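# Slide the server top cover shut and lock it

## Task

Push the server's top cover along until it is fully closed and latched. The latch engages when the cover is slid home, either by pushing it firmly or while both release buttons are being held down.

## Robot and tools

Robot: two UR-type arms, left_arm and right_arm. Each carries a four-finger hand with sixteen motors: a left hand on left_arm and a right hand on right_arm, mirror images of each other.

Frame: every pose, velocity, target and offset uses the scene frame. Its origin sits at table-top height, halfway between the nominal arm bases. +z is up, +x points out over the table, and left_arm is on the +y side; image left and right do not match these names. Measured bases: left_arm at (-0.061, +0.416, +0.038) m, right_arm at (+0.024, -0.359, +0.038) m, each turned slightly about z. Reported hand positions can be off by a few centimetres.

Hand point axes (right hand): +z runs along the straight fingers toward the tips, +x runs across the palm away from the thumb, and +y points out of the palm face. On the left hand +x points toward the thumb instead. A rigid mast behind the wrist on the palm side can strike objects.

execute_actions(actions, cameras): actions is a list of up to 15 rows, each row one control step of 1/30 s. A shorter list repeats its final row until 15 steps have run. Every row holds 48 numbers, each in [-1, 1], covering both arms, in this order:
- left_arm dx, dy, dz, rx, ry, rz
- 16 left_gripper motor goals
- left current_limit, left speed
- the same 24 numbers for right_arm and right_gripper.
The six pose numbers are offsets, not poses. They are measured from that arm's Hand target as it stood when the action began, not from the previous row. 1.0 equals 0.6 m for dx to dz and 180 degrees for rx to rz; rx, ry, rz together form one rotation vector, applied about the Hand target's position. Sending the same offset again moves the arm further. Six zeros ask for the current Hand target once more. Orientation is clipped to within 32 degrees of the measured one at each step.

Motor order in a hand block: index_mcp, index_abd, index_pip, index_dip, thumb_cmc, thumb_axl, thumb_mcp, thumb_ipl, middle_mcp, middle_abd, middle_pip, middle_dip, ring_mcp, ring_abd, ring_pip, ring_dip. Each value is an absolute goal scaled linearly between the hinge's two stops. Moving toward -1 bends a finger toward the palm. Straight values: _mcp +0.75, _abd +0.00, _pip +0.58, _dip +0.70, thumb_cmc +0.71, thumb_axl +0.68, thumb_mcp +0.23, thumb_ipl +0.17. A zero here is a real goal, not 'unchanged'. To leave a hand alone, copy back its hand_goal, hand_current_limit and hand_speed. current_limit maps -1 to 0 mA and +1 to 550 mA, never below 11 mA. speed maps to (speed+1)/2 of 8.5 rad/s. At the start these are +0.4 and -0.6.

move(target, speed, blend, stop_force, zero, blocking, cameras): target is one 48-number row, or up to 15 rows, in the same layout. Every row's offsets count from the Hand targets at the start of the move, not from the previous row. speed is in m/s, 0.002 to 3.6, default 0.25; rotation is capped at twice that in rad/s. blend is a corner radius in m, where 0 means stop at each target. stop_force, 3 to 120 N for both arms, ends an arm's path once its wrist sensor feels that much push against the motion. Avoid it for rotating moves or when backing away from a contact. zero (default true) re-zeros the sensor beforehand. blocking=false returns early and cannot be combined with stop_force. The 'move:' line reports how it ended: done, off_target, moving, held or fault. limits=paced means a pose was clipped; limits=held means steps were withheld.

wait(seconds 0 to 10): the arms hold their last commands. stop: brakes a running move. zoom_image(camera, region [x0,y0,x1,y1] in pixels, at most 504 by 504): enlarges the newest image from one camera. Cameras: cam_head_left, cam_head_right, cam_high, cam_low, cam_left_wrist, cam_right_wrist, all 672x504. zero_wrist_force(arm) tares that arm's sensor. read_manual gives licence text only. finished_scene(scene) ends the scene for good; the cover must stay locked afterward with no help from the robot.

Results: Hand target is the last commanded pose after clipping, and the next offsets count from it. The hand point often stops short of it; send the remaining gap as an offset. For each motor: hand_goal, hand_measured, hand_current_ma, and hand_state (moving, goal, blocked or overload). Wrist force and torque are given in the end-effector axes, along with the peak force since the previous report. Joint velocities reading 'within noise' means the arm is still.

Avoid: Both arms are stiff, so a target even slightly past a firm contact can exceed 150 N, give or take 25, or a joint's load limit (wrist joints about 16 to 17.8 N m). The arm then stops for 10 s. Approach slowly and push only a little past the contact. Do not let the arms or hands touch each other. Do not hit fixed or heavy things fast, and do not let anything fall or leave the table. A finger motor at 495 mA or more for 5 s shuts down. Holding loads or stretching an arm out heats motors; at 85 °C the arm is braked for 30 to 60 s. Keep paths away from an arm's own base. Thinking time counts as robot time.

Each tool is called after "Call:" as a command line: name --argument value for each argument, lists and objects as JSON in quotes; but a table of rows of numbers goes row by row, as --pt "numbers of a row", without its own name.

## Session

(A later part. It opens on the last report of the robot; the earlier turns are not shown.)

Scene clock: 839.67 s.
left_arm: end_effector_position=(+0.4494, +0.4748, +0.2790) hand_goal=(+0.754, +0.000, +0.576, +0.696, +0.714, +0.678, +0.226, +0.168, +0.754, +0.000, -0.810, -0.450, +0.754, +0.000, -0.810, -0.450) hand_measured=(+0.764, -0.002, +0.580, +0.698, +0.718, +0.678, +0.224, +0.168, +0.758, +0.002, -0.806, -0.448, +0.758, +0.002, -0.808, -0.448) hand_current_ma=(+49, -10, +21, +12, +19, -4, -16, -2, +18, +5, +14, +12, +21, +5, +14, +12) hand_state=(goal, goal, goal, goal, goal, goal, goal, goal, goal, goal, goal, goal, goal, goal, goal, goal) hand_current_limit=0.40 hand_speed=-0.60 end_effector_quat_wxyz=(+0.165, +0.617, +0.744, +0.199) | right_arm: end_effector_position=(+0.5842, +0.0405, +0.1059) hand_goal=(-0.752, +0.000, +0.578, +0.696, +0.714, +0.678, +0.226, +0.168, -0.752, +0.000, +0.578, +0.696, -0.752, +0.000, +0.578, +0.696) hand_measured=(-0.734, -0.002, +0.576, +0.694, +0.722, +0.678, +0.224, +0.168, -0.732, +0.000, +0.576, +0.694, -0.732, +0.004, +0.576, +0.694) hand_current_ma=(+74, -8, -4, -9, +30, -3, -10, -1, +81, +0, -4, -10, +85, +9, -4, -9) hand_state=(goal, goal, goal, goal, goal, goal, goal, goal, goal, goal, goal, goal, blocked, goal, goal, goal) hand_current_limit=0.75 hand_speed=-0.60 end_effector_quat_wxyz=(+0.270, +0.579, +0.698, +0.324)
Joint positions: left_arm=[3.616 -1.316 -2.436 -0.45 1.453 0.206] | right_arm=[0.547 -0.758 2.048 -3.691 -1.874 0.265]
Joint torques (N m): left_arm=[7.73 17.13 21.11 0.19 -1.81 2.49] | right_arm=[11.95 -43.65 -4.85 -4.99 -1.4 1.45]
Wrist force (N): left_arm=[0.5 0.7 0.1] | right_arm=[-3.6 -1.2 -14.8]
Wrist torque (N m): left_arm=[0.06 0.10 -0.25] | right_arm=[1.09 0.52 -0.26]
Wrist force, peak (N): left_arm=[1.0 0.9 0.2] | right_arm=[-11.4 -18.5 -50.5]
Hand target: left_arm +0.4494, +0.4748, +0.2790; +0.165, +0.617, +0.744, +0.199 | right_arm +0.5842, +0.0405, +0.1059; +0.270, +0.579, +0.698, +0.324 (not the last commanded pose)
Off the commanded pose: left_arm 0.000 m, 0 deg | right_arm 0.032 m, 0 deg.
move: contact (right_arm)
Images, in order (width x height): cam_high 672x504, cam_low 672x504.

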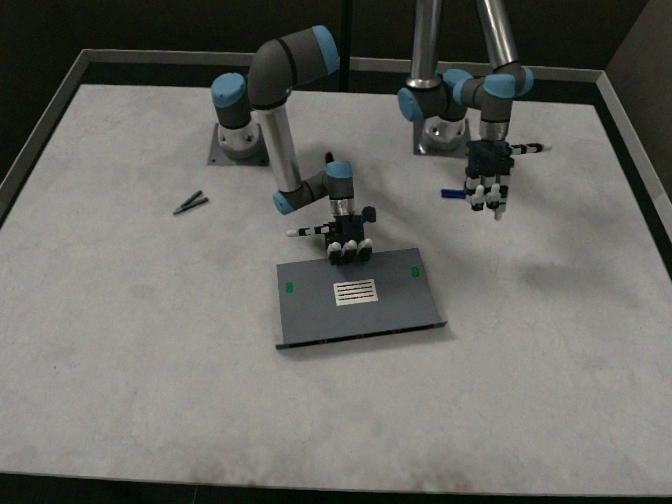

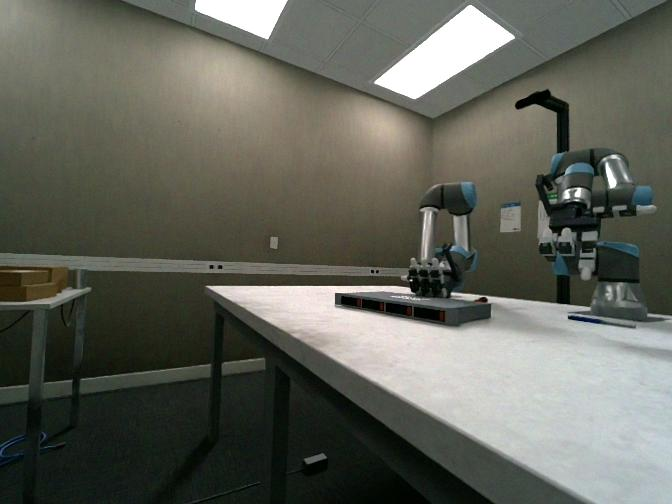

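Call:
move --pt "0 0 0 0 0 0 0.754 0 0.576 0.696 0.714 0.678 0.226 0.168 0.754 0 -0.81 -0.45 0.754 0 -0.81 -0.45 0.4 -0.6 -0.033 -0.006 0 0 0 0 -0.753 0 0.577 0.696 0.714 0.678 0.226 0.168 -0.753 0 0.577 0.696 -0.753 0 0.577 0.696 0.5 -0.6" --pt "0 0 0 0 0 0 0.754 0 0.576 0.696 0.714 0.678 0.226 0.168 0.754 0 -0.81 -0.45 0.754 0 -0.81 -0.45 0.4 -0.6 -0.17 -0.1 0.15 0 0 0 -0.753 0 0.577 0.696 0.714 0.678 0.226 0.168 -0.753 0 0.577 0.696 -0.753 0 0.577 0.696 0.5 -0.6" --speed '[0.04,0.15]' --blend 0.005 --cameras '["cam_high","cam_head_left","cam_low","cam_right_wrist"]'

Call:
zoom_image --camera "cam_high" --region '[260, 200, 460, 360]'

Call:
zoom_image --camera "cam_high" --region '[260, 250, 360, 350]'

Scene clock: 855.13 s.
left_arm: end_effector_position=(+0.4494, +0.4748, +0.2790) hand_goal=(+0.754, +0.000, +0.576, +0.696, +0.714, +0.678, +0.226, +0.168, +0.754, +0.000, -0.810, -0.450, +0.754, +0.000, -0.810, -0.450) hand_measured=(+0.764, -0.002, +0.580, +0.698, +0.718, +0.678, +0.224, +0.168, +0.758, +0.002, -0.806, -0.448, +0.758, +0.002, -0.808, -0.448) hand_current_ma=(+49, -10, +21, +12, +19, -4, -16, -2, +18, +5, +14, +12, +21, +5, +14, +12) hand_state=(goal, goal, goal, goal, goal, goal, goal, goal, goal, goal, goal, goal, goal, goal, goal, goal) hand_current_limit=0.40 hand_speed=-0.60 end_effector_quat_wxyz=(+0.165, +0.617, +0.744, +0.199) | right_arm: end_effector_position=(+0.4823, -0.0194, +0.1958) hand_goal=(-0.752, +0.000, +0.578, +0.696, +0.714, +0.678, +0.226, +0.168, -0.752, +0.000, +0.578, +0.696, -0.752, +0.000, +0.578, +0.696) hand_measured=(-0.742, -0.002, +0.576, +0.694, +0.722, +0.678, +0.224, +0.168, -0.740, +0.000, +0.576, +0.694, -0.740, +0.004, +0.576, +0.694) hand_current_ma=(+43, -8, -4, -9, +30, -3, -10, -1, +50, +0, -4, -10, +52, +9, -4, -9) hand_state=(goal, goal, goal, goal, goal, goal, goal, goal, goal, goal, goal, goal, goal, goal, goal, goal) hand_current_limit=0.50 hand_speed=-0.60 end_effector_quat_wxyz=(+0.270, +0.579, +0.698, +0.324)
Joint positions: left_arm=[3.616 -1.316 -2.436 -0.45 1.453 0.206] | right_arm=[0.565 -1.111 2.39 -3.676 -1.887 0.278]
Joint torques (N m): left_arm=[8.32 18.13 19.34 0.26 -1.71 2.23] | right_arm=[0.39 -36.25 -2.73 0.05 1.8 1.45]
Motor temperatures (°C): left_arm=[31 21 29 30 32 34] | right_arm=[23 24 25 30 29 43]
Wrist force (N): left_arm=[0.5 0.5 0.3] | right_arm=[-0.7 0.8 -0.1]
Wrist torque (N m): left_arm=[0.02 0.10 -0.24] | right_arm=[-0.08 0.03 0.01]
Wrist force, peak (N): left_arm=[1.0 0.8 0.4] | right_arm=[-3.9 -0.9 -15.4]
Hand target: left_arm +0.4494, +0.4748, +0.2790; +0.165, +0.617, +0.744, +0.199 | right_arm +0.4822, -0.0195, +0.1959; +0.270, +0.579, +0.698, +0.324
Off the commanded pose: left_arm 0.000 m, 0 deg | right_arm 0.000 m, 0 deg.
move: done
camera_calibration:
cam_right_wrist: T_world_to_cam=[[0.505708, -0.69744, 0.507776, -0.333159], [-0.813657, -0.581221, 0.0120239, 0.336468], [0.286744, -0.419236, -0.861405, 0.152132], [0, 0, 0, 1]] pos_world=[0.398628, 0.026983, 0.296172]
Images, in order (width x height): cam_head_left 672x504, cam_high 672x504, cam_low 672x504, cam_right_wrist 672x504.

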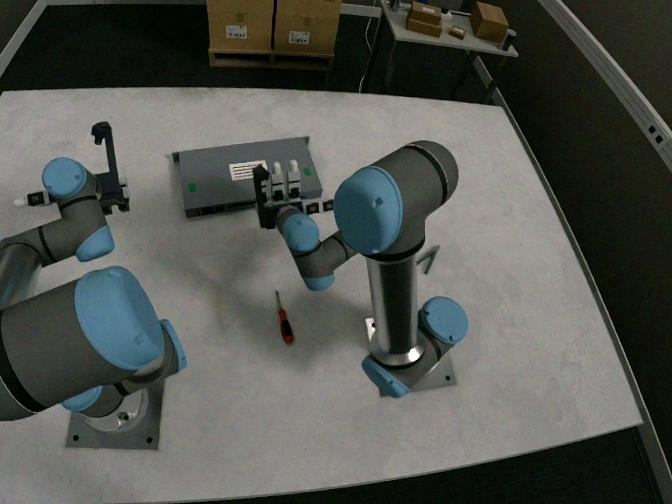

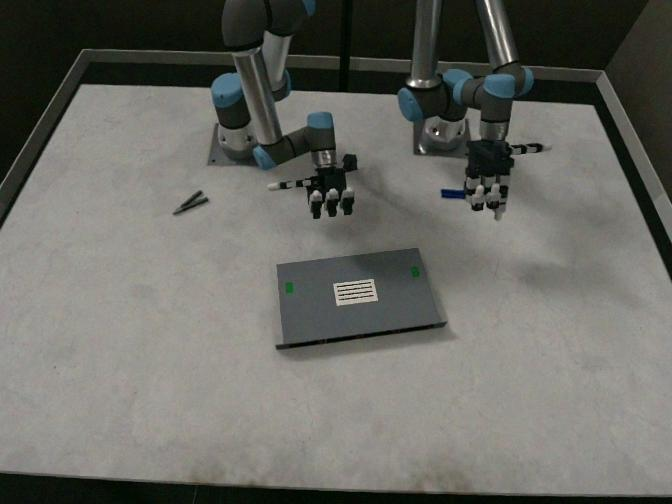

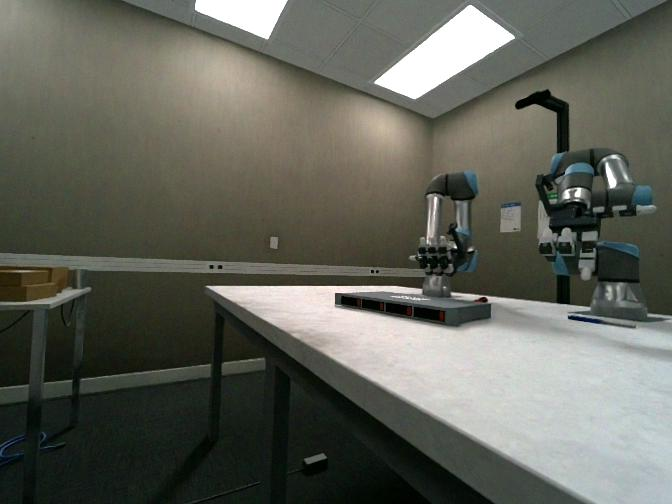

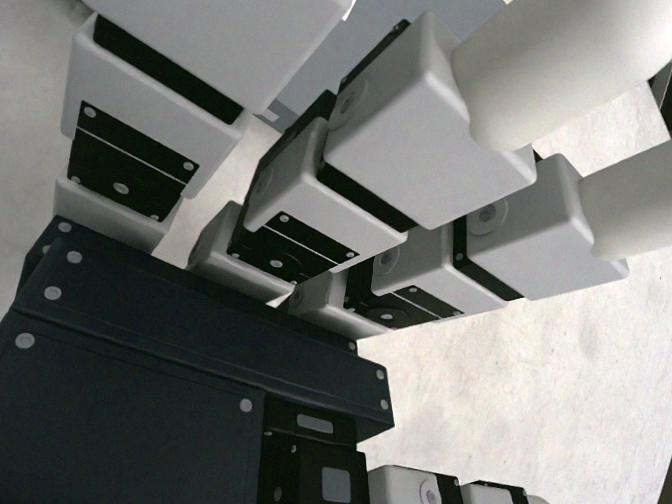

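Scaled by 2.520.

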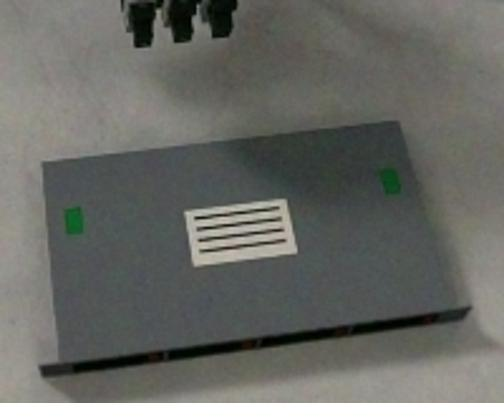

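Scaled by 5.040.

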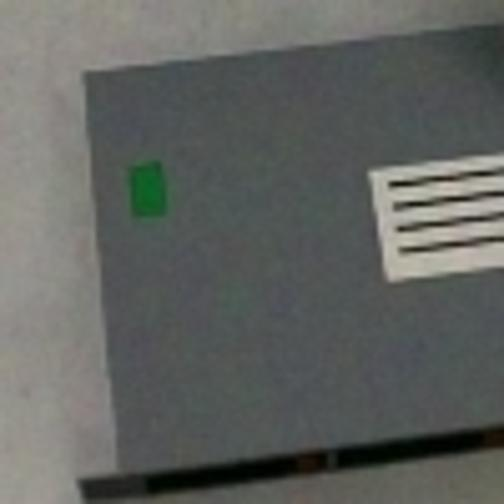

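Fully closed with no gap, and the buttons are flush again.

Call:
finished_scene --scene 1

The scene is finished: the task was done.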